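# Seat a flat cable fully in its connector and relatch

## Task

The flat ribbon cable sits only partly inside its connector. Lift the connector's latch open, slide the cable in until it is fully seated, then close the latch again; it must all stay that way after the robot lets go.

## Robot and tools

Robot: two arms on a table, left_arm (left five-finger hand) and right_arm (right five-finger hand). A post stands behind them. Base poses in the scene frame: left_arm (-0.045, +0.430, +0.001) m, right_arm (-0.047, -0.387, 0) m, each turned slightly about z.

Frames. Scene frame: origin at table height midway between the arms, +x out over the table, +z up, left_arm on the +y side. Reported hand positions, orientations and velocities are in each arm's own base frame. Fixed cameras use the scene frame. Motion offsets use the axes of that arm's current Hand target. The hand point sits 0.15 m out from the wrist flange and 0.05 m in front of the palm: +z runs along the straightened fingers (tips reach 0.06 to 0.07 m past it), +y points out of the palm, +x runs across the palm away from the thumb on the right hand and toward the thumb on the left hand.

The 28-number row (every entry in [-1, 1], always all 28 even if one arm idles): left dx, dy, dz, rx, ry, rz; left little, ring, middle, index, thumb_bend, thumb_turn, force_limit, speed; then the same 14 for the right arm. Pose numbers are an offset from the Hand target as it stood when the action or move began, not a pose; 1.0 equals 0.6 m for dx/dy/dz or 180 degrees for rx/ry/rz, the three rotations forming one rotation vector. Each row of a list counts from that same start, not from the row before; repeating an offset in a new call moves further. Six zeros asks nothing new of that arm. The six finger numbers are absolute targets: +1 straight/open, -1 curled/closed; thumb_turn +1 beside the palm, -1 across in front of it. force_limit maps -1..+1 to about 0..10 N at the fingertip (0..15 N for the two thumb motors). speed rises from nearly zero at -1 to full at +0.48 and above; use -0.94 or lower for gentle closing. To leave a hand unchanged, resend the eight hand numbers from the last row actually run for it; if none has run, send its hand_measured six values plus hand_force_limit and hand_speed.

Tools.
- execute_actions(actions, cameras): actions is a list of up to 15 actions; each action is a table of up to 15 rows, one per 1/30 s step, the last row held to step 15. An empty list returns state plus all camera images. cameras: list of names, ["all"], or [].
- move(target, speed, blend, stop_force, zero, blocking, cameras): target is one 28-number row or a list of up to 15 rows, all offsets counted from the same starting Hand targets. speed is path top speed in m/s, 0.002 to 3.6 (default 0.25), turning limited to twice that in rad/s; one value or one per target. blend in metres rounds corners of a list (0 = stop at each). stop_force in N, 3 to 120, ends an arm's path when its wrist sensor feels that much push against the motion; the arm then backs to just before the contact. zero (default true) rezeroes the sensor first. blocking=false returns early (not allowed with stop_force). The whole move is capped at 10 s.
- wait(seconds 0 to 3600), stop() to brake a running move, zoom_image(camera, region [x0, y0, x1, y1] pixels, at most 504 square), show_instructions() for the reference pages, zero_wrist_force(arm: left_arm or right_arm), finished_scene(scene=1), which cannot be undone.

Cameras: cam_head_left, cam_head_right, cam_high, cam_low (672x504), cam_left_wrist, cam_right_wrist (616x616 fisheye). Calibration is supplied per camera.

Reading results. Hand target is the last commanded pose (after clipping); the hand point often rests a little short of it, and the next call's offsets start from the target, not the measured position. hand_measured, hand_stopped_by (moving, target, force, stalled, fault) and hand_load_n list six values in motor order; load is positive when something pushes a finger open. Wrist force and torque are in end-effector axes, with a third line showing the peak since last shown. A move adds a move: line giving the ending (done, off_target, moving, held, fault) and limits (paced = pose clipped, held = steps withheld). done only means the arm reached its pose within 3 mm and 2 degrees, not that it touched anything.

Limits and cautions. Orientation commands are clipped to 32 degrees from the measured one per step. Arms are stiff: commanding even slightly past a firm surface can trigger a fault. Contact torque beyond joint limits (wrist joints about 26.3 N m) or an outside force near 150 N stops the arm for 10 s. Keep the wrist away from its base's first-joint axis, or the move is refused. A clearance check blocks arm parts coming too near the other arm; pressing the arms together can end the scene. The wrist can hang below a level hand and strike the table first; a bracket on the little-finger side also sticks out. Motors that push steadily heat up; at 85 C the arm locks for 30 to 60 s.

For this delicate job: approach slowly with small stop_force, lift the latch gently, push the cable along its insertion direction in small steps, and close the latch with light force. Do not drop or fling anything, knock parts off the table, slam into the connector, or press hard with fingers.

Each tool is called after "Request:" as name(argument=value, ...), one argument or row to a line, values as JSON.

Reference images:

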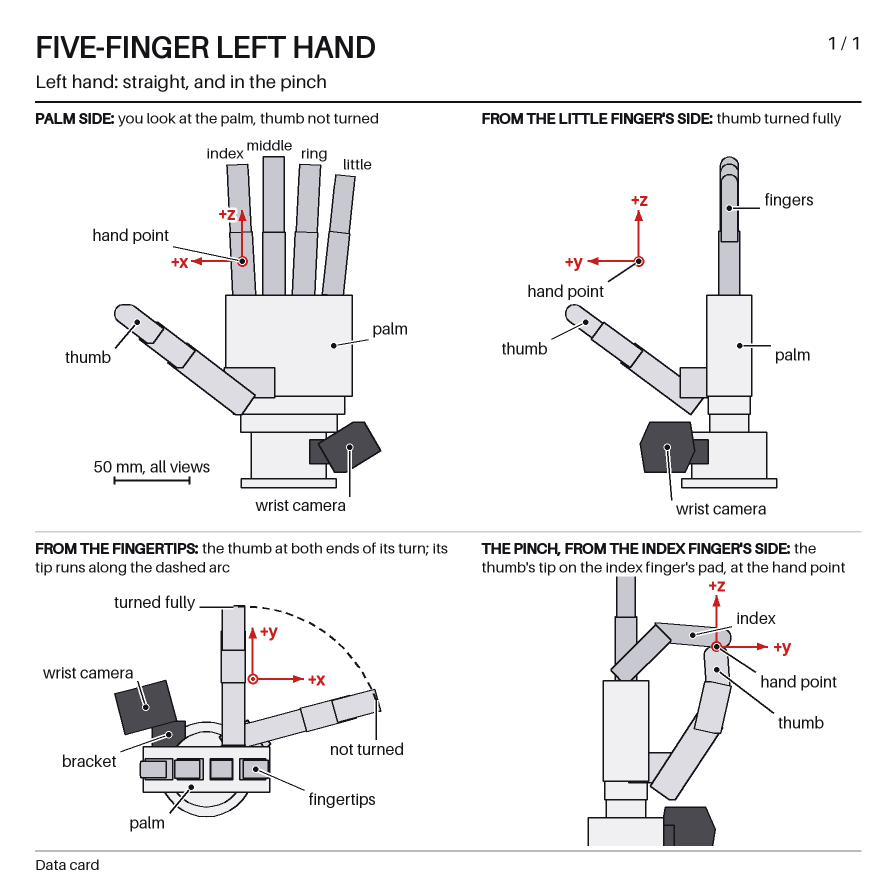

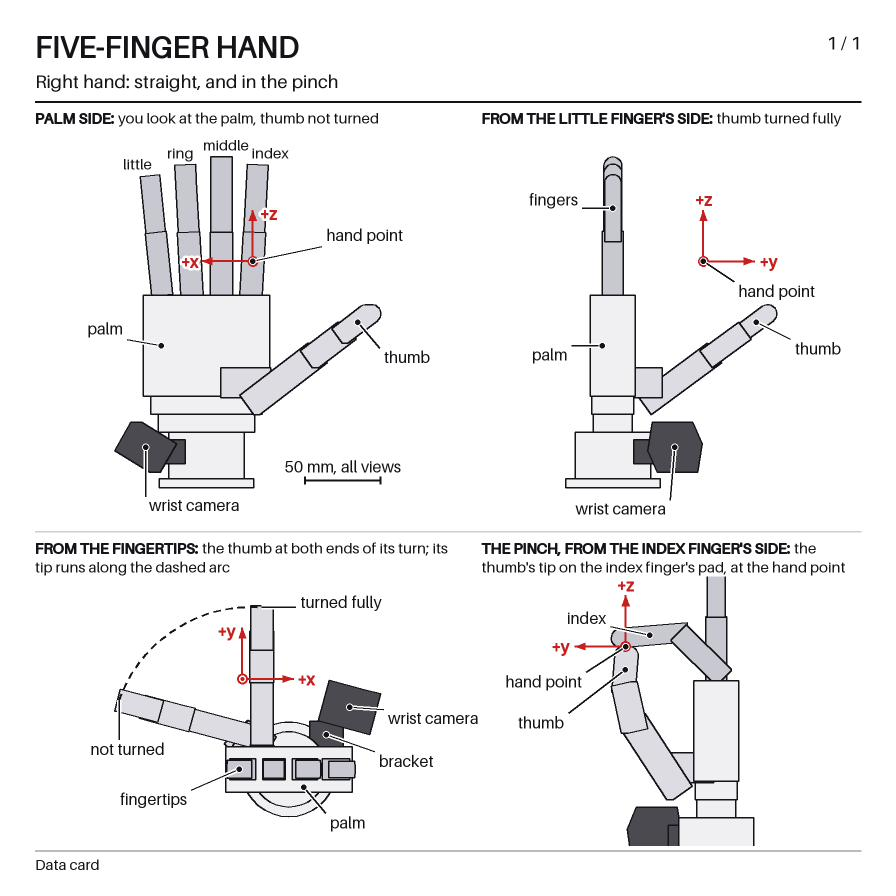

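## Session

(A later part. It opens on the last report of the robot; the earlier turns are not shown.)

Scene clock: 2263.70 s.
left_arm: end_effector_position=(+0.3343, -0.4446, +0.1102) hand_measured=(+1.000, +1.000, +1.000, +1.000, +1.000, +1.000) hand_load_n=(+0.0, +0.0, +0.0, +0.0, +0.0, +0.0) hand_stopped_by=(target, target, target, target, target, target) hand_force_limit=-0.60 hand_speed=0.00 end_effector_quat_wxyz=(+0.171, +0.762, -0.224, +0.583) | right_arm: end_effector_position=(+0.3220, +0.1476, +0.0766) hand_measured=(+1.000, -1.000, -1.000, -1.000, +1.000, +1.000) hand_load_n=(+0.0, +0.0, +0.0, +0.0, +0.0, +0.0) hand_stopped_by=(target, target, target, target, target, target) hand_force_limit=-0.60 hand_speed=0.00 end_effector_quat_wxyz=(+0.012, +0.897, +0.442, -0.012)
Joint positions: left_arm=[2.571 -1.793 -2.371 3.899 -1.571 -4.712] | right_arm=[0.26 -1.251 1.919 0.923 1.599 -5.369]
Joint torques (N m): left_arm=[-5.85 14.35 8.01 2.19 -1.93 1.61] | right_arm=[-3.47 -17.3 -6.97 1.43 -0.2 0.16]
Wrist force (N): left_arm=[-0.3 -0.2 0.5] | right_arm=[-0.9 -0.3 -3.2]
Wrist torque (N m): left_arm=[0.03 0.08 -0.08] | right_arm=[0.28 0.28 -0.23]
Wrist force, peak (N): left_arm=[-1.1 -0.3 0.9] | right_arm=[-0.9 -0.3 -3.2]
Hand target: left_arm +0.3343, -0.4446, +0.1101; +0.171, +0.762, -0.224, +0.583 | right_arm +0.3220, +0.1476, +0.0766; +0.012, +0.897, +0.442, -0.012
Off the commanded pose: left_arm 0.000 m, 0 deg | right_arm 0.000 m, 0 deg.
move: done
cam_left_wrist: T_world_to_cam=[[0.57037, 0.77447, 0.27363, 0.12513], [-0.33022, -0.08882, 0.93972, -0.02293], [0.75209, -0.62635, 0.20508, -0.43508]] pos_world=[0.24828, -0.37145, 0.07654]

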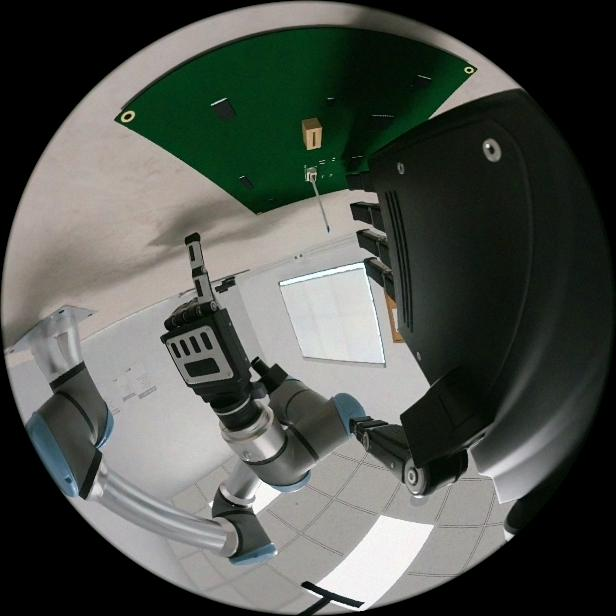

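Request:
move(
  target=[0.0141,0,0.117,0,0,0,1,1,1,1,1,1,-0.6,0, 0,0,0,0,0,0,1,-1,-1,-1,1,1,-0.6,0],
  speed=0.06,
  stop_force=6,
  cameras=["cam_left_wrist"],
)

Request:
zoom_image(
  camera="cam_left_wrist",
  region=[310, 130, 370, 190],
)

Scene clock: 2341.60 s.
left_arm: end_effector_position=(+0.3931, -0.4824, +0.0998) hand_measured=(+1.000, +1.000, +1.000, +1.000, +1.000, +1.000) hand_load_n=(+0.0, +0.0, +0.0, +0.0, +0.0, +0.0) hand_stopped_by=(target, target, target, target, target, target) hand_force_limit=-0.60 hand_speed=0.00 end_effector_quat_wxyz=(+0.171, +0.762, -0.224, +0.583) | right_arm: end_effector_position=(+0.3220, +0.1476, +0.0766) hand_measured=(+1.000, -1.000, -1.000, -1.000, +1.000, +1.000) hand_load_n=(+0.0, +0.0, +0.0, +0.0, -0.5, +0.0) hand_stopped_by=(target, target, target, target, target, target) hand_force_limit=-0.60 hand_speed=0.00 end_effector_quat_wxyz=(+0.012, +0.897, +0.442, -0.012)
Joint positions: left_arm=[2.571 -1.937 -2.193 3.864 -1.571 -4.712] | right_arm=[0.26 -1.251 1.919 0.923 1.599 -5.369]
Joint torques (N m): left_arm=[-5.32 39.26 0.53 2.29 -2.03 0.51] | right_arm=[-0.83 -16.48 -9.41 1.28 0.49 1.09]
Wrist force (N): left_arm=[-0.7 -0.4 0.2] | right_arm=[-0.5 -0.2 -2.5]
Wrist torque (N m): left_arm=[0.01 0.14 -0.03] | right_arm=[0.25 0.20 -0.20]
Wrist force, peak (N): left_arm=[-1.0 -0.5 0.4] | right_arm=[-0.8 -0.3 -3.1]
Hand target: left_arm +0.3931, -0.4824, +0.0999; +0.171, +0.762, -0.224, +0.583 | right_arm +0.3220, +0.1476, +0.0766; +0.012, +0.897, +0.442, -0.012
Off the commanded pose: left_arm 0.000 m, 0 deg | right_arm 0.000 m, 0 deg.
move: done
cam_left_wrist: T_world_to_cam=[[0.57041, 0.77446, 0.27358, 0.12367], [-0.33011, -0.08883, 0.93975, 0.00277], [0.7521, -0.62636, 0.20499, -0.50087]] pos_world=[0.30707, -0.40925, 0.06624]

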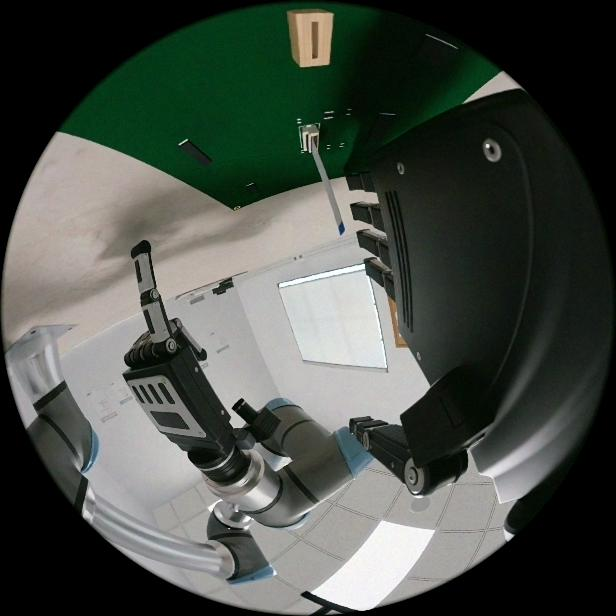

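Scaled by 8.400 from the camera's image (finer frame: 880x880).

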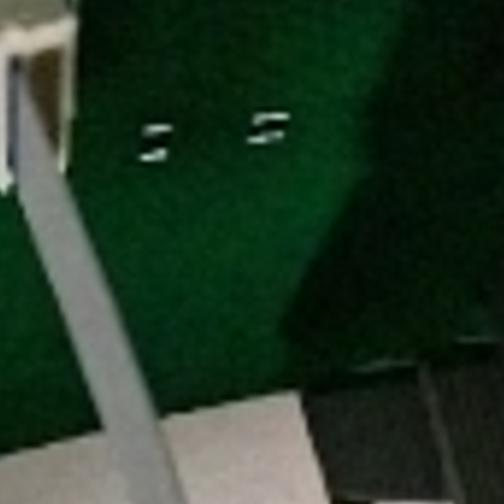

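Request:
execute_actions(
  actions=[],
  cameras=["cam_left_wrist","cam_right_wrist","cam_head_left"],
)

Request:
zoom_image(
  camera="cam_left_wrist",
  region=[280, 105, 345, 170],
)

Request:
zoom_image(
  camera="cam_right_wrist",
  region=[262, 40, 322, 100],
)

Scene clock: 2371.67 s.
left_arm: end_effector_position=(+0.3931, -0.4824, +0.0999) hand_measured=(+1.000, +1.000, +1.000, +1.000, +1.000, +1.000) hand_load_n=(+0.0, +0.0, +0.5, +0.0, +0.0, +0.0) hand_stopped_by=(target, target, target, target, target, target) hand_force_limit=-0.60 hand_speed=0.00 end_effector_quat_wxyz=(+0.171, +0.762, -0.224, +0.583) | right_arm: end_effector_position=(+0.3220, +0.1476, +0.0766) hand_measured=(+1.000, -1.000, -1.000, -1.000, +1.000, +1.000) hand_load_n=(+0.0, +0.0, +0.0, +0.0, +0.0, +0.0) hand_stopped_by=(target, target, target, target, target, target) hand_force_limit=-0.60 hand_speed=0.00 end_effector_quat_wxyz=(+0.012, +0.897, +0.442, -0.012)
Joint positions: left_arm=[2.571 -1.937 -2.193 3.864 -1.571 -4.712] | right_arm=[0.26 -1.251 1.919 0.923 1.599 -5.369]
Joint velocities: within noise
Joint torques (N m): left_arm=[-5.47 39.9 0.52 2 -2.01 1.02] | right_arm=[-0.1 -16.26 -9.88 1.34 0.48 1.66]
Motor temperatures (°C): left_arm=[33 35 30 39 35 38] | right_arm=[31 36 33 42 34 46]
Wrist force (N): left_arm=[-0.8 -0.4 0.2] | right_arm=[-0.9 -0.1 -2.7]
Wrist torque (N m): left_arm=[0.02 0.16 -0.04] | right_arm=[0.28 0.26 -0.23]
Wrist force, peak (N): left_arm=[-0.9 -0.6 0.2] | right_arm=[-0.6 -0.3 -3.1]
Hand target: left_arm +0.3931, -0.4824, +0.0999; +0.171, +0.762, -0.224, +0.583 | right_arm +0.3220, +0.1476, +0.0766; +0.012, +0.897, +0.442, -0.012
Off the commanded pose: left_arm 0.000 m, 0 deg | right_arm 0.000 m, 0 deg.
camera_calibration:
cam_left_wrist: T_world_to_cam=[[0.57041, 0.77446, 0.27358, 0.12367], [-0.33011, -0.08883, 0.93975, 0.00277], [0.7521, -0.62636, 0.20499, -0.50087]] pos_world=[0.30707, -0.40925, 0.06624]
cam_right_wrist: T_world_to_cam=[[0.9285, -0.36975, 0.03423, -0.24834], [-0.33178, -0.78469, 0.52363, 0.18706], [-0.16675, -0.49755, -0.85126, 0.31106]] pos_world=[0.34451, 0.20973, 0.17534]
Images, in order (width x height): cam_head_left 672x504, cam_left_wrist 616x616, cam_right_wrist 616x616.

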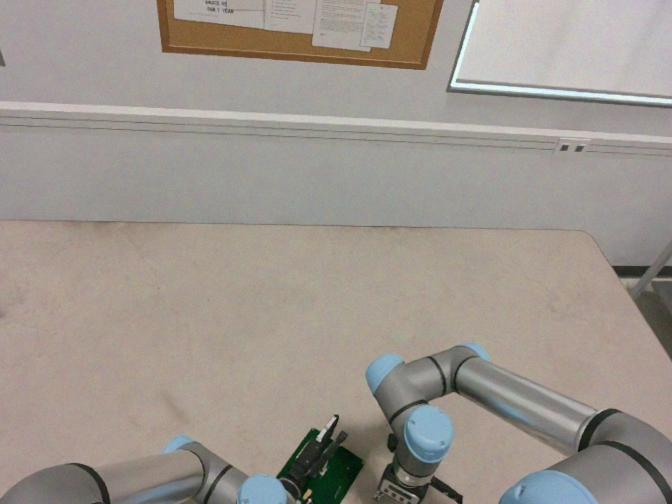

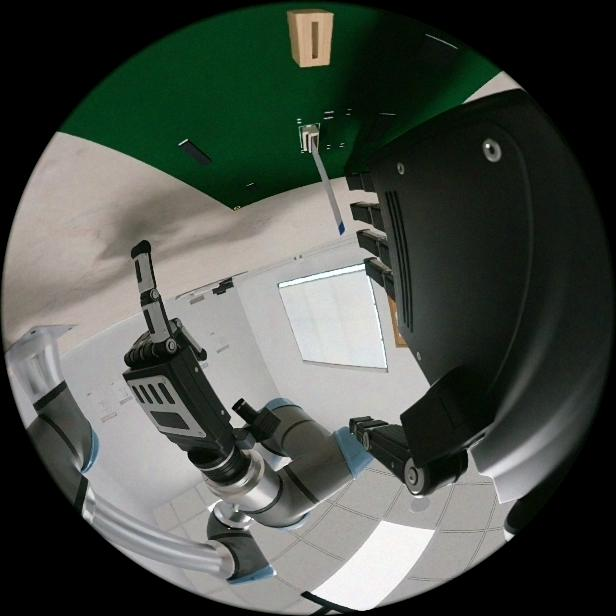

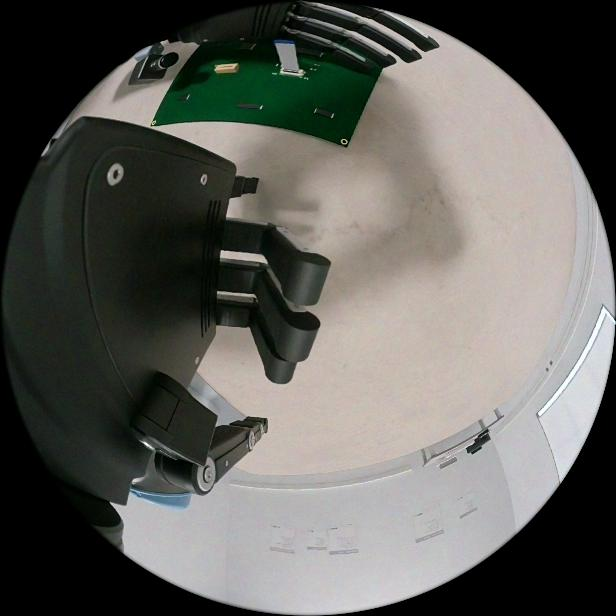

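Scaled by 7.754 from the camera's image (finer frame: 880x880).

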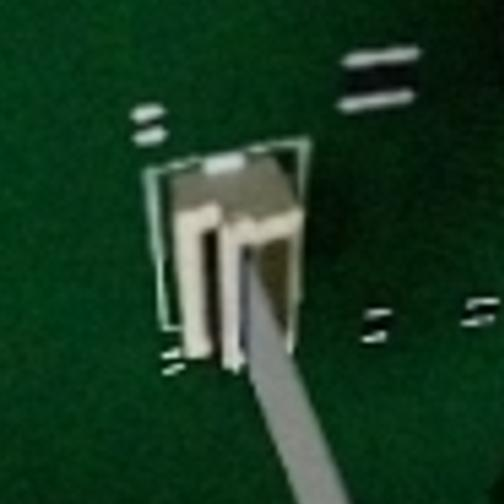

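Scaled by 8.400 from the camera's image (finer frame: 880x880).

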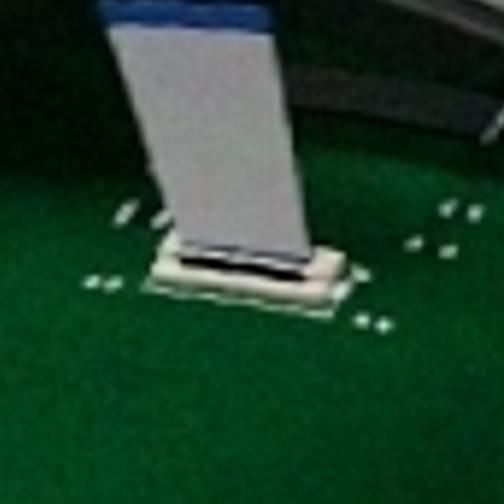

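Request:
move(
  target=[0.0275,0,0.0704,0,0,0,1,1,1,1,1,1,-0.6,0,0,0,0,0,0,0,1,-1,-1,-1,1,1,-0.6,0],
  speed=0.03,
  stop_force=4,
  cameras=["cam_left_wrist"],
)

Scene clock: 2423.17 s.
left_arm: end_effector_position=(+0.4311, -0.5068, +0.1047) hand_measured=(+1.000, +1.000, +1.000, +1.000, +1.000, +1.000) hand_load_n=(+0.0, +0.0, +0.0, +0.0, +0.0, +0.0) hand_stopped_by=(target, target, target, target, target, target) hand_force_limit=-0.60 hand_speed=0.00 end_effector_quat_wxyz=(+0.171, +0.762, -0.224, +0.583) | right_arm: end_effector_position=(+0.3220, +0.1476, +0.0766) hand_measured=(+1.000, -1.000, -1.000, -1.000, +1.000, +1.000) hand_load_n=(+0.0, +0.0, +0.5, +0.0, +0.0, +0.0) hand_stopped_by=(target, target, target, target, target, target) hand_force_limit=-0.60 hand_speed=0.00 end_effector_quat_wxyz=(+0.012, +0.897, +0.442, -0.012)
Joint positions: left_arm=[2.571 -1.998 -2.065 3.798 -1.571 -4.712] | right_arm=[0.26 -1.251 1.919 0.923 1.599 -5.369]
Joint torques (N m): left_arm=[2.46 44.25 1.39 2.33 0.64 2.17] | right_arm=[3.04 -17.43 -11.82 1.63 0.64 2.94]
Wrist force (N): left_arm=[-0.7 -0.4 0.1] | right_arm=[-0.7 -0.4 -2.9]
Wrist torque (N m): left_arm=[0.08 0.18 -0.07] | right_arm=[0.25 0.23 -0.22]
Wrist force, peak (N): left_arm=[-1.0 -0.4 0.4] | right_arm=[-0.7 -0.2 -3.0]
Hand target: left_arm +0.4311, -0.5068, +0.1047; +0.171, +0.762, -0.224, +0.583 | right_arm +0.3220, +0.1476, +0.0766; +0.012, +0.897, +0.442, -0.012
Off the commanded pose: left_arm 0.000 m, 0 deg | right_arm 0.000 m, 0 deg.
move: done
cam_left_wrist: T_world_to_cam=[[0.57041, 0.77446, 0.27358, 0.11963], [-0.33011, -0.08883, 0.93975, 0.0086], [0.7521, -0.62636, 0.20499, -0.54564]] pos_world=[0.34497, -0.43365, 0.07104]

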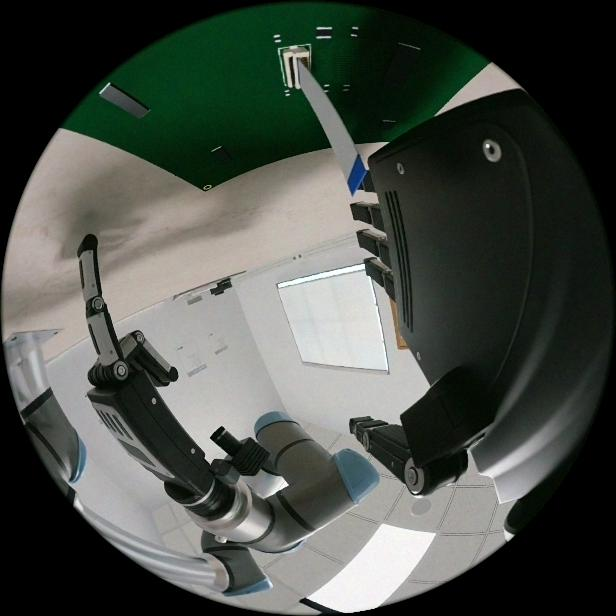

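Request:
zoom_image(
  camera="cam_left_wrist",
  region=[270, 30, 340, 100],
)

Request:
zoom_image(
  camera="cam_left_wrist",
  region=[280, 40, 316, 76],
)

Scaled by 7.200 from the camera's image (finer frame: 880x880).

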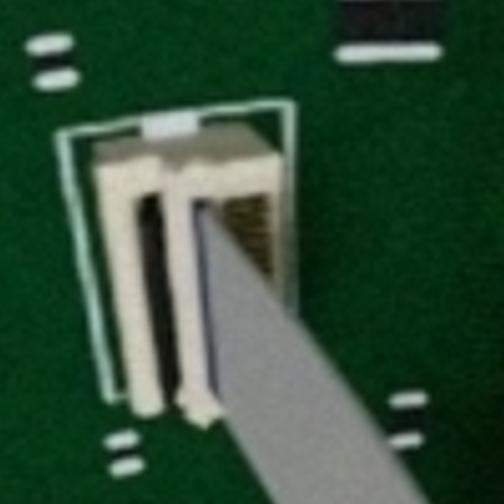

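Scaled by 14.000 from the camera's image (finer frame: 880x880).

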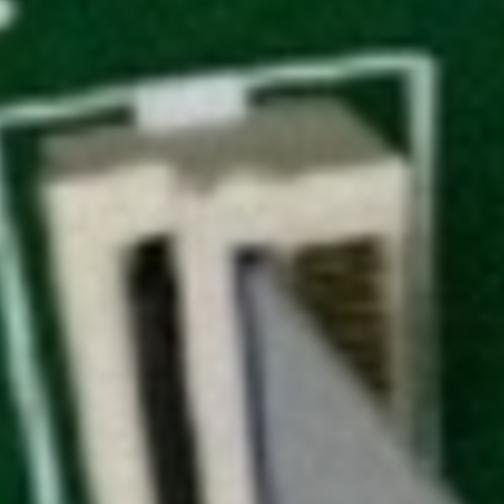

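Request:
zoom_image(
  camera="cam_left_wrist",
  region=[60, 0, 240, 180],
)

Request:
zoom_image(
  camera="cam_left_wrist",
  region=[180, 100, 300, 220],
)

Request:
zoom_image(
  camera="cam_left_wrist",
  region=[300, 0, 480, 180],
)

Scaled by 2.800 from the camera's image (finer frame: 880x880).

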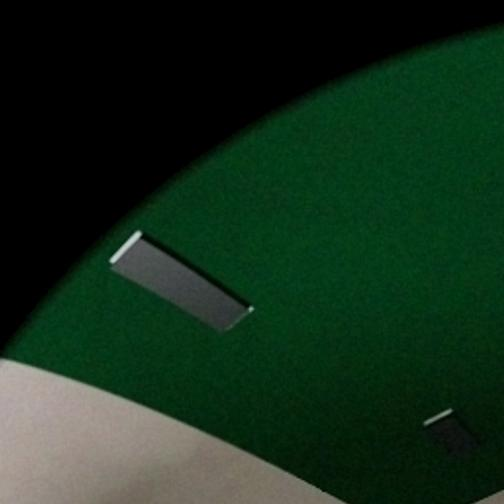

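Scaled by 4.200 from the camera's image (finer frame: 880x880).

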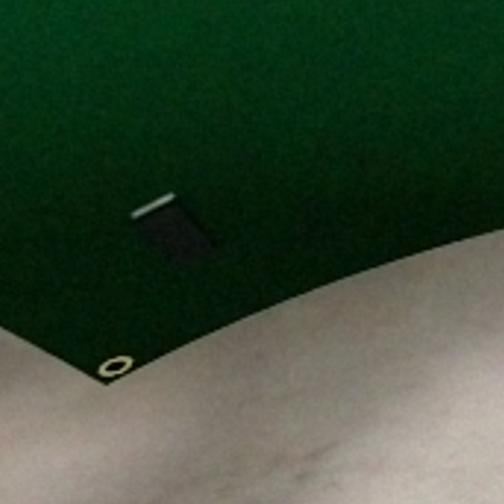

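Scaled by 2.800 from the camera's image (finer frame: 880x880).

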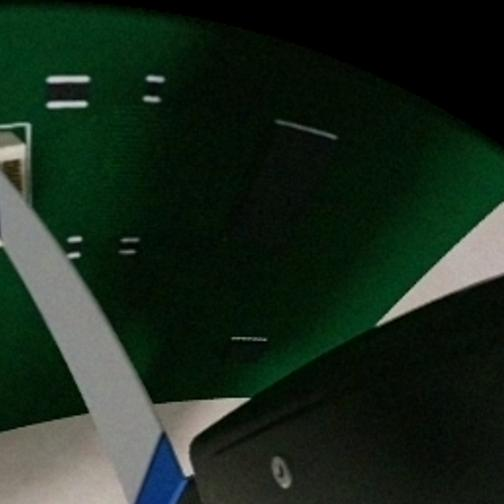

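Request:
move(
  target=[0,0,-0.3,0,0,0,1,1,1,1,1,1,-0.6,0,0,0,0,0,0,0,1,-1,-1,-1,1,1,-0.6,0],
  speed=0.08,
  cameras=["cam_left_wrist"],
)

Request:
zoom_image(
  camera="cam_left_wrist",
  region=[270, 130, 360, 220],
)

Scene clock: 2541.77 s.
left_arm: end_effector_position=(+0.2849, -0.4129, +0.1518) hand_measured=(+1.000, +1.000, +1.000, +1.000, +1.000, +1.000) hand_load_n=(+0.0, +0.0, +0.0, +0.0, +0.0, +0.0) hand_stopped_by=(target, target, target, target, target, target) hand_force_limit=-0.60 hand_speed=0.00 end_effector_quat_wxyz=(+0.171, +0.762, -0.224, +0.583) | right_arm: end_effector_position=(+0.3220, +0.1476, +0.0766) hand_measured=(+1.000, -1.000, -1.000, -1.000, +1.000, +1.000) hand_load_n=(+0.0, +0.0, +0.0, +0.0, +0.0, +0.0) hand_stopped_by=(target, target, target, target, target, target) hand_force_limit=-0.60 hand_speed=0.00 end_effector_quat_wxyz=(+0.012, +0.897, +0.442, -0.012)
Joint positions: left_arm=[2.571 -1.55 -2.477 3.761 -1.571 -4.712] | right_arm=[0.26 -1.251 1.919 0.923 1.599 -5.369]
Joint torques (N m): left_arm=[12 23 22.16 1.66 2.33 1.29] | right_arm=[5.82 -16.45 -13.3 1.55 0.49 2.66]
Wrist force (N): left_arm=[-0.7 -0.1 0.3] | right_arm=[-0.6 -0.2 -2.9]
Wrist torque (N m): left_arm=[-0.01 0.12 -0.09] | right_arm=[0.28 0.22 -0.21]
Wrist force, peak (N): left_arm=[-0.8 -0.5 0.8] | right_arm=[-1.0 -0.3 -3.1]
Hand target: left_arm +0.2849, -0.4129, +0.1519; +0.171, +0.762, -0.224, +0.583 | right_arm +0.3220, +0.1476, +0.0766; +0.012, +0.897, +0.442, -0.012
Off the commanded pose: left_arm 0.000 m, 0 deg | right_arm 0.000 m, 0 deg.
move: done
cam_left_wrist: T_world_to_cam=[[0.57048, 0.77445, 0.27346, 0.11739], [-0.32996, -0.08878, 0.93981, -0.0757], [0.75211, -0.62637, 0.20489, -0.38654]] pos_world=[0.19878, -0.33975, 0.11824]

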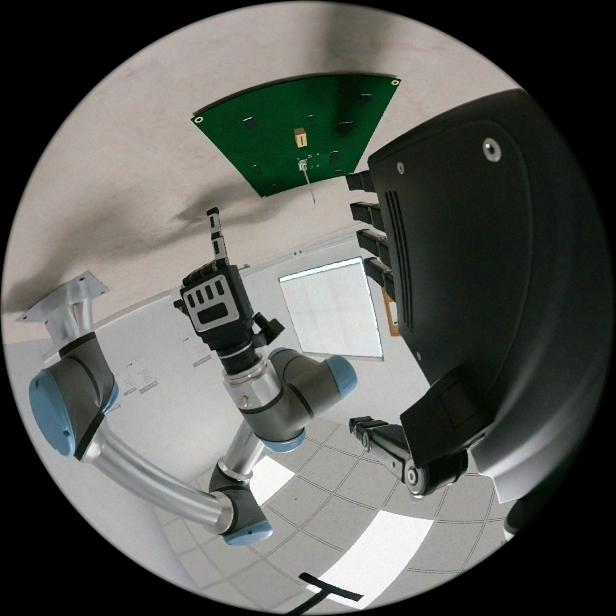

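Scaled by 5.600 from the camera's image (finer frame: 880x880).

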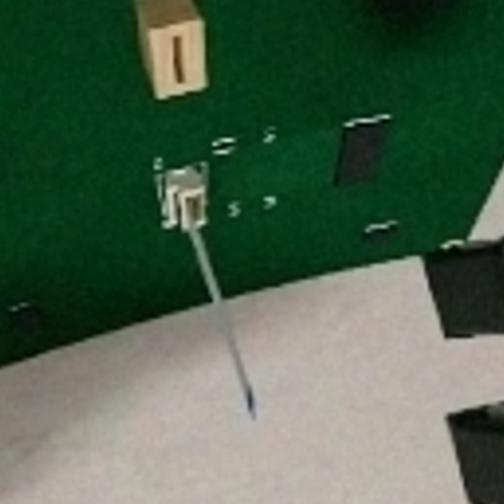

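Request:
move(
  target=[
    [0,0,0,0,0,0,1,1,1,1,1,1,-0.6,0,-0.0031,0.0011,-0.0973,0,0,0,1,-1,-1,-1,1,1,-0.6,0],
    [0,0,0,0,0,0,1,1,1,1,1,1,-0.6,0,0.1953,-0.0047,-0.1038,0,0,0,1,-1,-1,-1,1,1,-0.6,0],
  ],
  speed=0.06,
  blend=0.01,
  cameras=["cam_left_wrist","cam_right_wrist","cam_head_right"],
)

Request:
zoom_image(
  camera="cam_left_wrist",
  region=[270, 130, 360, 220],
)

Request:
zoom_image(
  camera="cam_right_wrist",
  region=[200, 100, 320, 220],
)

Scene clock: 2551.57 s.
left_arm: end_effector_position=(+0.2849, -0.4129, +0.1519) hand_measured=(+1.000, +1.000, +1.000, +1.000, +1.000, +1.000) hand_load_n=(+0.0, +0.0, +0.0, +0.0, +0.0, +0.0) hand_stopped_by=(target, target, target, target, target, target) hand_force_limit=-0.60 hand_speed=0.00 end_effector_quat_wxyz=(+0.171, +0.762, -0.224, +0.583) | right_arm: end_effector_position=(+0.3918, +0.2443, +0.1349) hand_measured=(+1.000, -1.000, -1.000, -1.000, +1.000, +1.000) hand_load_n=(+0.0, +0.0, +0.0, +0.0, +0.0, +0.0) hand_stopped_by=(target, target, target, target, target, target) hand_force_limit=-0.60 hand_speed=0.00 end_effector_quat_wxyz=(+0.012, +0.897, +0.442, -0.013)
Joint positions: left_arm=[2.571 -1.549 -2.477 3.761 -1.571 -4.712] | right_arm=[0.428 -1.075 1.482 1.188 1.595 -5.201]
Joint torques (N m): left_arm=[11.85 19.72 27.12 1.8 2.23 3.1] | right_arm=[-11.38 -46.64 -17.67 1.2 0.58 -2.72]
Wrist force (N): left_arm=[-0.4 0.0 0.4] | right_arm=[-1.0 -0.3 -2.4]
Wrist torque (N m): left_arm=[-0.02 0.10 -0.08] | right_arm=[0.23 0.29 -0.17]
Wrist force, peak (N): left_arm=[-1.0 -0.1 0.5] | right_arm=[-1.0 -0.4 -3.0]
Hand target: left_arm +0.2849, -0.4129, +0.1519; +0.171, +0.762, -0.224, +0.583 | right_arm +0.3918, +0.2442, +0.1350; +0.012, +0.897, +0.442, -0.012
Off the commanded pose: left_arm 0.000 m, 0 deg | right_arm 0.000 m, 0 deg.
move: done
cam_left_wrist: T_world_to_cam=[[0.57041, 0.77446, 0.27358, 0.11739], [-0.33011, -0.08883, 0.93975, -0.07568], [0.7521, -0.62636, 0.20499, -0.38654]] pos_world=[0.19878, -0.33975, 0.11824]
cam_right_wrist: T_world_to_cam=[[0.92855, -0.36966, 0.03396, -0.27927], [-0.33156, -0.78474, 0.52369, 0.25545], [-0.16694, -0.49753, -0.85123, 0.42049]] pos_world=[0.41421, 0.30643, 0.23364]
Images, in order (width x height): cam_head_right 672x504, cam_left_wrist 616x616, cam_right_wrist 616x616.

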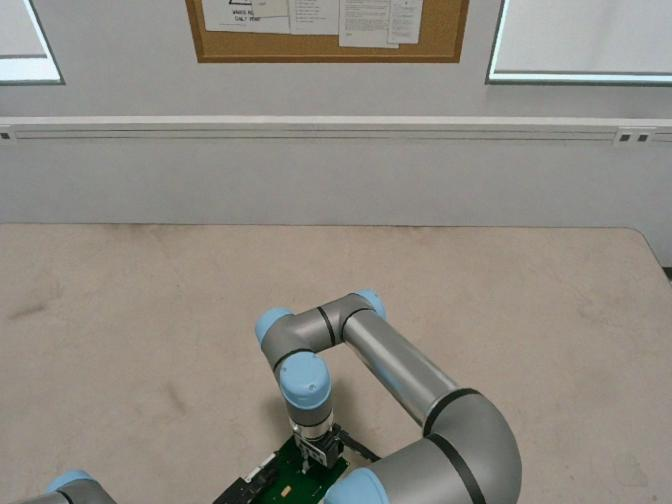

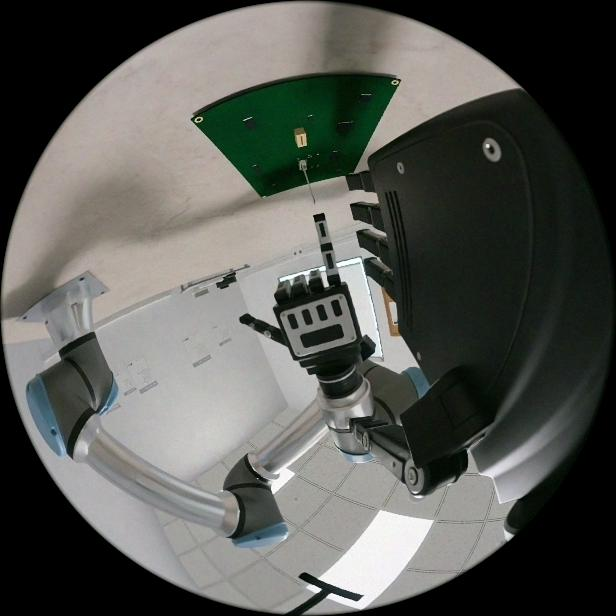

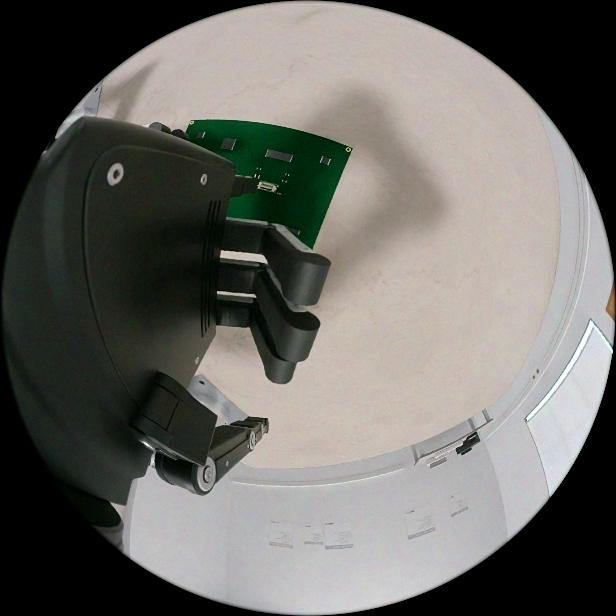

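Scaled by 5.600 from the camera's image (finer frame: 880x880).

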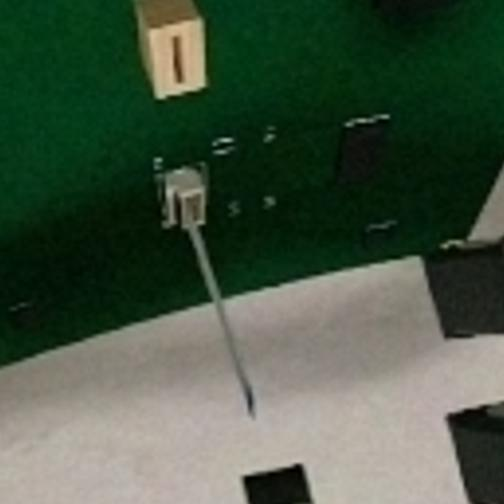

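Scaled by 4.200 from the camera's image (finer frame: 880x880).

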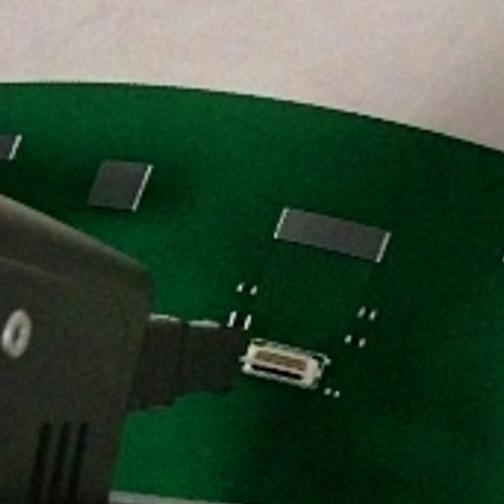

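Request:
zoom_image(
  camera="cam_right_wrist",
  region=[240, 165, 290, 215],
)

Request:
zoom_image(
  camera="cam_left_wrist",
  region=[285, 145, 335, 250],
)

Scaled by 10.080 from the camera's image (finer frame: 880x880).

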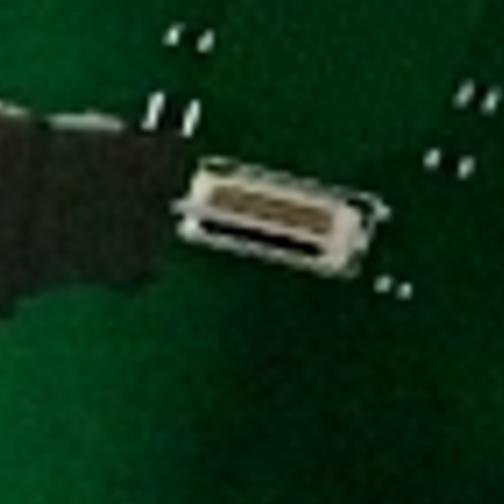

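Scaled by 4.800 from the camera's image (finer frame: 880x880).

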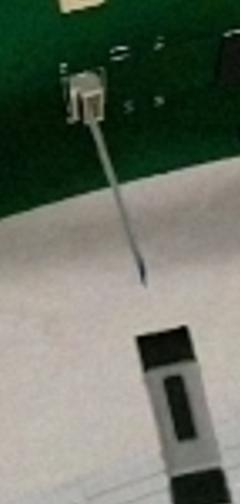

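Request:
move(
  target=[0,0,0,0,0,0,1,1,1,1,1,1,-0.6,0,0,0,0.0167,0,0,0,1,-1,-1,-1,1,1,-0.6,0],
  speed=0.02,
  stop_force=3,
)

Request:
move(
  target=[0,0,0,0,0,0,1,1,1,1,1,1,-0.6,0,0,0,0.0167,0,0,0,1,-1,-1,-1,1,1,-0.6,0],
  speed=0.003,
  stop_force=3,
  cameras=["cam_left_wrist","cam_right_wrist"],
)

Request:
zoom_image(
  camera="cam_left_wrist",
  region=[285, 145, 335, 250],
)

Request:
zoom_image(
  camera="cam_right_wrist",
  region=[240, 145, 290, 195],
)

Scene clock: 2595.50 s.
left_arm: end_effector_position=(+0.2849, -0.4129, +0.1519) hand_measured=(+1.000, +1.000, +1.000, +1.000, +1.000, +1.000) hand_load_n=(+0.0, +0.0, +0.5, +0.0, +0.0, -0.5) hand_stopped_by=(target, target, target, target, target, target) hand_force_limit=-0.60 hand_speed=0.00 end_effector_quat_wxyz=(+0.171, +0.762, -0.224, +0.583) | right_arm: end_effector_position=(+0.3917, +0.2439, +0.1250) hand_measured=(+1.000, -1.000, -1.000, -1.000, +1.000, +1.000) hand_load_n=(+0.0, +0.0, +0.5, +0.5, +0.0, +0.0) hand_stopped_by=(target, target, target, target, target, target) hand_force_limit=-0.60 hand_speed=0.00 end_effector_quat_wxyz=(+0.012, +0.897, +0.442, -0.012)
Joint positions: left_arm=[2.571 -1.549 -2.477 3.761 -1.571 -4.712] | right_arm=[0.427 -1.066 1.495 1.165 1.595 -5.201]
Joint torques (N m): left_arm=[11.13 12.8 26.7 2.24 2.29 3.21] | right_arm=[-7.81 -50.98 -24.86 4.06 1.16 -1.92]
Wrist force (N): left_arm=[-1.0 0.0 0.5] | right_arm=[-1.0 -0.3 -2.5]
Wrist torque (N m): left_arm=[-0.02 0.16 -0.10] | right_arm=[0.23 0.30 -0.06]
Wrist force, peak (N): left_arm=[-1.1 -0.3 0.3] | right_arm=[-1.3 -0.5 -2.8]
Hand target: left_arm +0.2849, -0.4129, +0.1519; +0.171, +0.762, -0.224, +0.583 | right_arm +0.3917, +0.2439, +0.1250; +0.012, +0.897, +0.442, -0.012
Off the commanded pose: left_arm 0.000 m, 0 deg | right_arm 0.000 m, 0 deg.
move: done

Scene clock: 2599.43 s.
left_arm: end_effector_position=(+0.2849, -0.4129, +0.1519) hand_measured=(+1.000, +1.000, +1.000, +1.000, +1.000, +1.000) hand_load_n=(+0.0, +0.0, +0.0, +0.0, +0.0, +0.0) hand_stopped_by=(target, target, target, target, target, target) hand_force_limit=-0.60 hand_speed=0.00 end_effector_quat_wxyz=(+0.171, +0.762, -0.224, +0.583) | right_arm: end_effector_position=(+0.3916, +0.2436, +0.1149) hand_measured=(+1.000, -1.000, -1.000, -1.000, +1.000, +1.000) hand_load_n=(+0.0, +0.0, +0.0, +0.0, +0.0, +0.0) hand_stopped_by=(target, target, target, target, target, target) hand_force_limit=-0.60 hand_speed=0.00 end_effector_quat_wxyz=(+0.012, +0.897, +0.442, -0.012)
Joint positions: left_arm=[2.571 -1.549 -2.477 3.761 -1.571 -4.712] | right_arm=[0.427 -1.056 1.509 1.142 1.595 -5.202]
Joint torques (N m): left_arm=[10.7 7.64 26 2.18 2.38 2.96] | right_arm=[-10.54 -31.92 -13.73 3.88 0.96 -2.44]
Wrist force (N): left_arm=[-0.8 -0.1 0.5] | right_arm=[-1.1 -0.3 -2.6]
Wrist torque (N m): left_arm=[-0.02 0.14 -0.10] | right_arm=[0.24 0.31 -0.07]
Wrist force, peak (N): left_arm=[-1.0 -0.2 0.5] | right_arm=[-1.0 -0.3 -3.2]
Hand target: left_arm +0.2849, -0.4129, +0.1519; +0.171, +0.762, -0.224, +0.583 | right_arm +0.3916, +0.2436, +0.1149; +0.012, +0.897, +0.442, -0.012
Off the commanded pose: left_arm 0.000 m, 0 deg | right_arm 0.000 m, 0 deg.
move: done
cam_left_wrist: T_world_to_cam=[[0.57041, 0.77446, 0.27358, 0.11739], [-0.33011, -0.08883, 0.93975, -0.07568], [0.7521, -0.62636, 0.20499, -0.38654]] pos_world=[0.19878, -0.33975, 0.11824]
cam_right_wrist: T_world_to_cam=[[0.92849, -0.36979, 0.03415, -0.27865], [-0.33178, -0.78467, 0.52366, 0.26533], [-0.16684, -0.49754, -0.85125, 0.40313]] pos_world=[0.41401, 0.30573, 0.21374]

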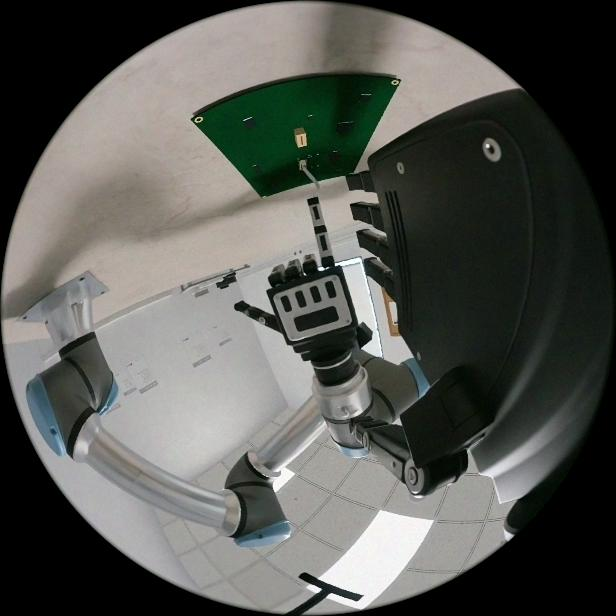

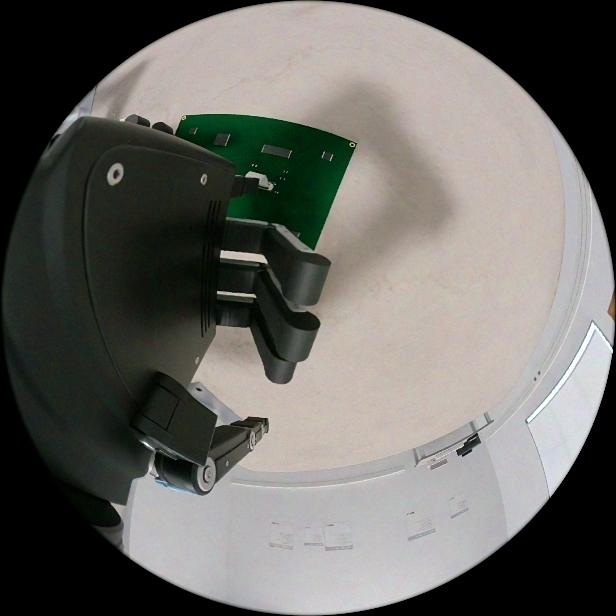

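Scaled by 4.800 from the camera's image (finer frame: 880x880).

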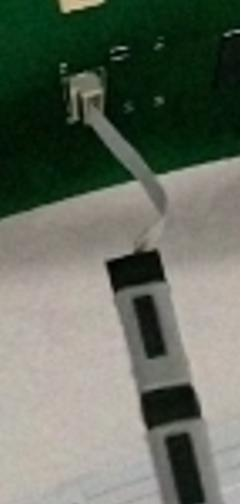

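Scaled by 10.080 from the camera's image (finer frame: 880x880).

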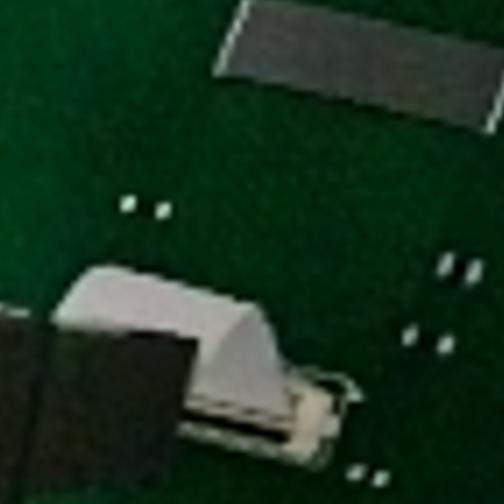

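Request:
move(
  target=[
    [0,0,0,0,0,0,1,1,1,1,1,1,-0.6,0,0,0,-0.0417,0,0,0,1,-1,-1,-1,1,1,-0.6,0],
    [0,0,0,0,0,0,1,1,1,1,1,1,-0.6,0,-0.1953,0.0047,-0.0355,0,0,0,1,-1,-1,-1,1,1,-0.6,0],
    [0,0,0,0,0,0,1,1,1,1,1,1,-0.6,0,-0.1922,0.0036,0.04,0,0,0,1,-1,-1,-1,1,1,-0.6,0],
  ],
  speed=0.04,
  blend=0.005,
  cameras=["cam_left_wrist","cam_right_wrist"],
)

Request:
zoom_image(
  camera="cam_left_wrist",
  region=[285, 145, 335, 250],
)

Request:
zoom_image(
  camera="cam_right_wrist",
  region=[260, 30, 330, 100],
)

Scene clock: 2728.60 s.
left_arm: end_effector_position=(+0.2849, -0.4129, +0.1519) hand_measured=(+1.000, +1.000, +1.000, +1.000, +1.000, +1.000) hand_load_n=(+0.0, +0.0, +0.0, +0.0, +0.0, +0.0) hand_stopped_by=(target, target, target, target, target, target) hand_force_limit=-0.60 hand_speed=0.00 end_effector_quat_wxyz=(+0.171, +0.762, -0.224, +0.583) | right_arm: end_effector_position=(+0.3227, +0.1501, +0.0946) hand_measured=(+1.000, -1.000, -1.000, -1.000, +1.000, +1.000) hand_load_n=(+0.0, +0.0, +0.5, +0.0, +0.0, +0.0) hand_stopped_by=(target, target, target, target, target, target) hand_force_limit=-0.60 hand_speed=0.00 end_effector_quat_wxyz=(+0.012, +0.897, +0.442, -0.013) end_effector_velocity=(+0.000, +0.000, +0.002) end_effector_angular_velocity=(+0.001, +0.000, +0.000)
Joint positions: left_arm=[2.571 -1.549 -2.477 3.761 -1.571 -4.712] | right_arm=[0.266 -1.274 1.893 0.971 1.598 -5.362]
Joint velocities: left_arm=[within noise] | right_arm=[0 -0.002 -0.003 0.005 -0.001 0]
Joint torques (N m): left_arm=[10.74 7.15 26.33 2.18 2.28 2.64] | right_arm=[10.25 -41.54 -23.87 4.25 -0.4 2.63]
Wrist force (N): left_arm=[-0.6 0.0 0.6] | right_arm=[-0.8 -0.3 -2.9]
Wrist torque (N m): left_arm=[-0.03 0.12 -0.09] | right_arm=[0.26 0.24 -0.22]
Wrist force, peak (N): left_arm=[-1.0 -0.3 0.4] | right_arm=[-1.1 -0.3 -3.2]
Hand target: left_arm +0.2849, -0.4129, +0.1519; +0.171, +0.762, -0.224, +0.583 | right_arm +0.3229, +0.1501, +0.0947; +0.012, +0.897, +0.442, -0.012
Off the commanded pose: left_arm 0.000 m, 0 deg | right_arm 0.000 m, 0 deg.
move: done
cam_left_wrist: T_world_to_cam=[[0.57041, 0.77446, 0.27358, 0.11739], [-0.33011, -0.08883, 0.93975, -0.07568], [0.7521, -0.62636, 0.20499, -0.38654]] pos_world=[0.19878, -0.33975, 0.11824]
cam_right_wrist: T_world_to_cam=[[0.92851, -0.36976, 0.03385, -0.2486], [-0.33156, -0.78463, 0.52386, 0.1797], [-0.16714, -0.49763, -0.85113, 0.32787]] pos_world=[0.34521, 0.21223, 0.19334]

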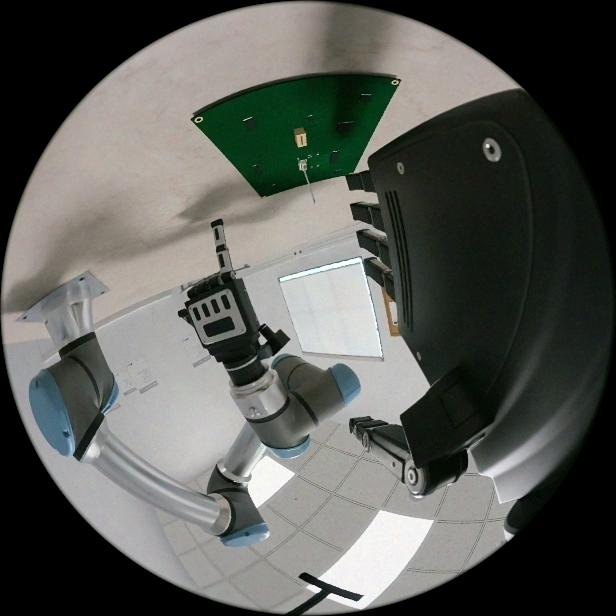

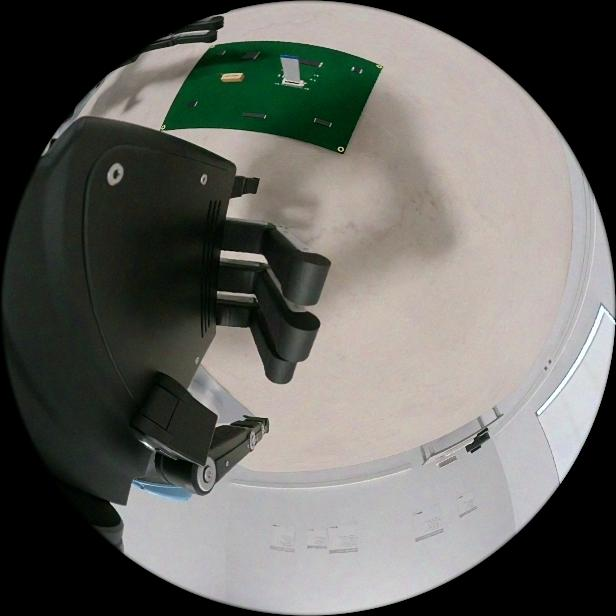

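Scaled by 4.800 from the camera's image (finer frame: 880x880).

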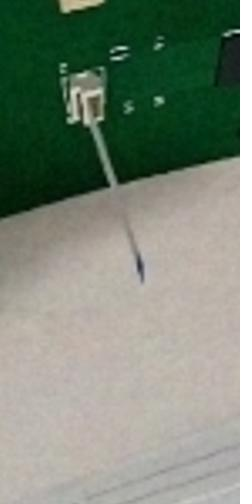

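Scaled by 7.200 from the camera's image (finer frame: 880x880).

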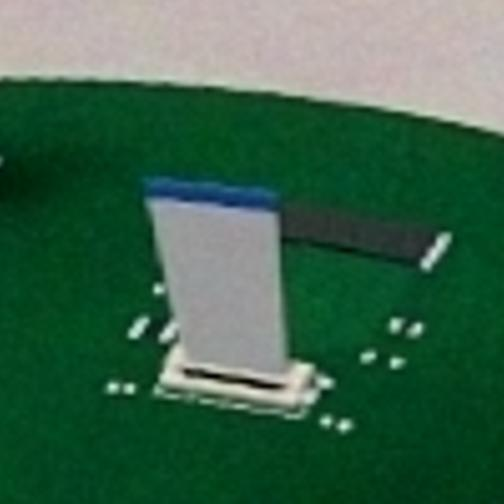

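Request:
move(
  target=[
    [0,0,0,0,0,0,-1,-1,0,0,1,-1,-0.6,0,0,0,0,0,0,0,1,-1,-1,-1,1,1,-0.6,0],
    [0,0,0,0,0,0,-1,-1,0,0,0.1,-1,-0.6,0,0,0,0,0,0,0,1,-1,-1,-1,1,1,-0.6,0],
  ],
  cameras=["cam_left_wrist"],
)

Request:
zoom_image(
  camera="cam_left_wrist",
  region=[300, 130, 560, 390],
)

Scene clock: 2739.00 s.
left_arm: end_effector_position=(+0.2849, -0.4129, +0.1519) hand_measured=(-1.000, -1.000, +0.000, +0.000, +0.100, -1.000) hand_load_n=(+0.0, +0.0, +0.0, +0.0, +0.0, +0.0) hand_stopped_by=(target, target, target, target, target, target) hand_force_limit=-0.60 hand_speed=0.00 end_effector_quat_wxyz=(+0.171, +0.762, -0.224, +0.583) | right_arm: end_effector_position=(+0.3229, +0.1501, +0.0947) hand_measured=(+1.000, -1.000, -1.000, -1.000, +1.000, +1.000) hand_load_n=(+0.0, +0.0, +0.0, +0.0, +0.0, +0.0) hand_stopped_by=(target, target, target, target, target, target) hand_force_limit=-0.60 hand_speed=0.00 end_effector_quat_wxyz=(+0.012, +0.897, +0.442, -0.012)
Joint positions: left_arm=[2.571 -1.549 -2.477 3.761 -1.571 -4.712] | right_arm=[0.266 -1.274 1.893 0.971 1.598 -5.362]
Joint torques (N m): left_arm=[10.23 7.88 26.48 2.15 2.21 2.43] | right_arm=[-5.57 -40.66 -22.53 1.42 1.49 -1.94]
Wrist force (N): left_arm=[-0.6 0.1 0.4] | right_arm=[-0.6 -0.4 -2.6]
Wrist torque (N m): left_arm=[0.01 0.13 -0.07] | right_arm=[0.22 0.21 -0.22]
Wrist force, peak (N): left_arm=[-1.0 0.0 0.5] | right_arm=[-0.6 -0.4 -3.0]
Hand target: left_arm +0.2849, -0.4129, +0.1519; +0.171, +0.762, -0.224, +0.583 | right_arm +0.3229, +0.1501, +0.0947; +0.012, +0.897, +0.442, -0.012
Off the commanded pose: left_arm 0.000 m, 0 deg | right_arm 0.000 m, 0 deg.
move: done
cam_left_wrist: T_world_to_cam=[[0.57041, 0.77446, 0.27358, 0.11739], [-0.33011, -0.08883, 0.93975, -0.07568], [0.7521, -0.62636, 0.20499, -0.38654]] pos_world=[0.19878, -0.33975, 0.11824]

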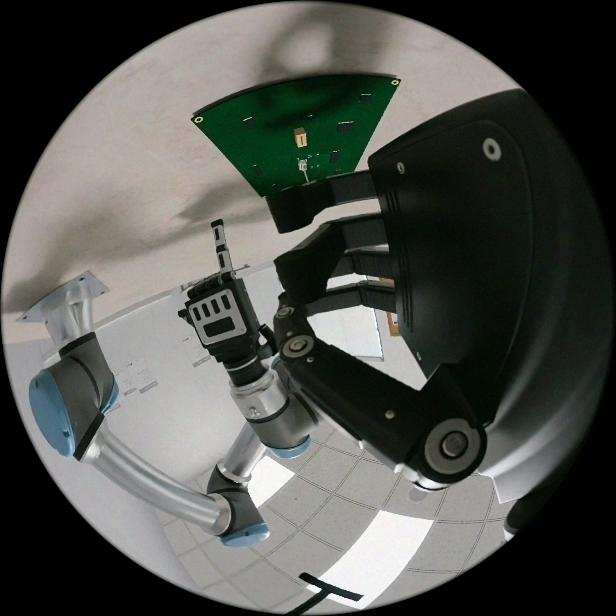

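Scaled by 1.938 from the camera's image (finer frame: 880x880).

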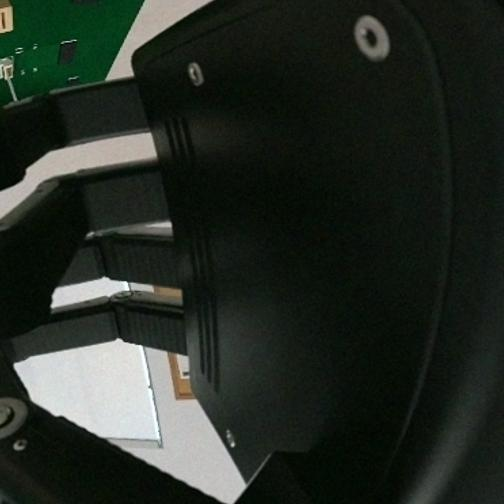

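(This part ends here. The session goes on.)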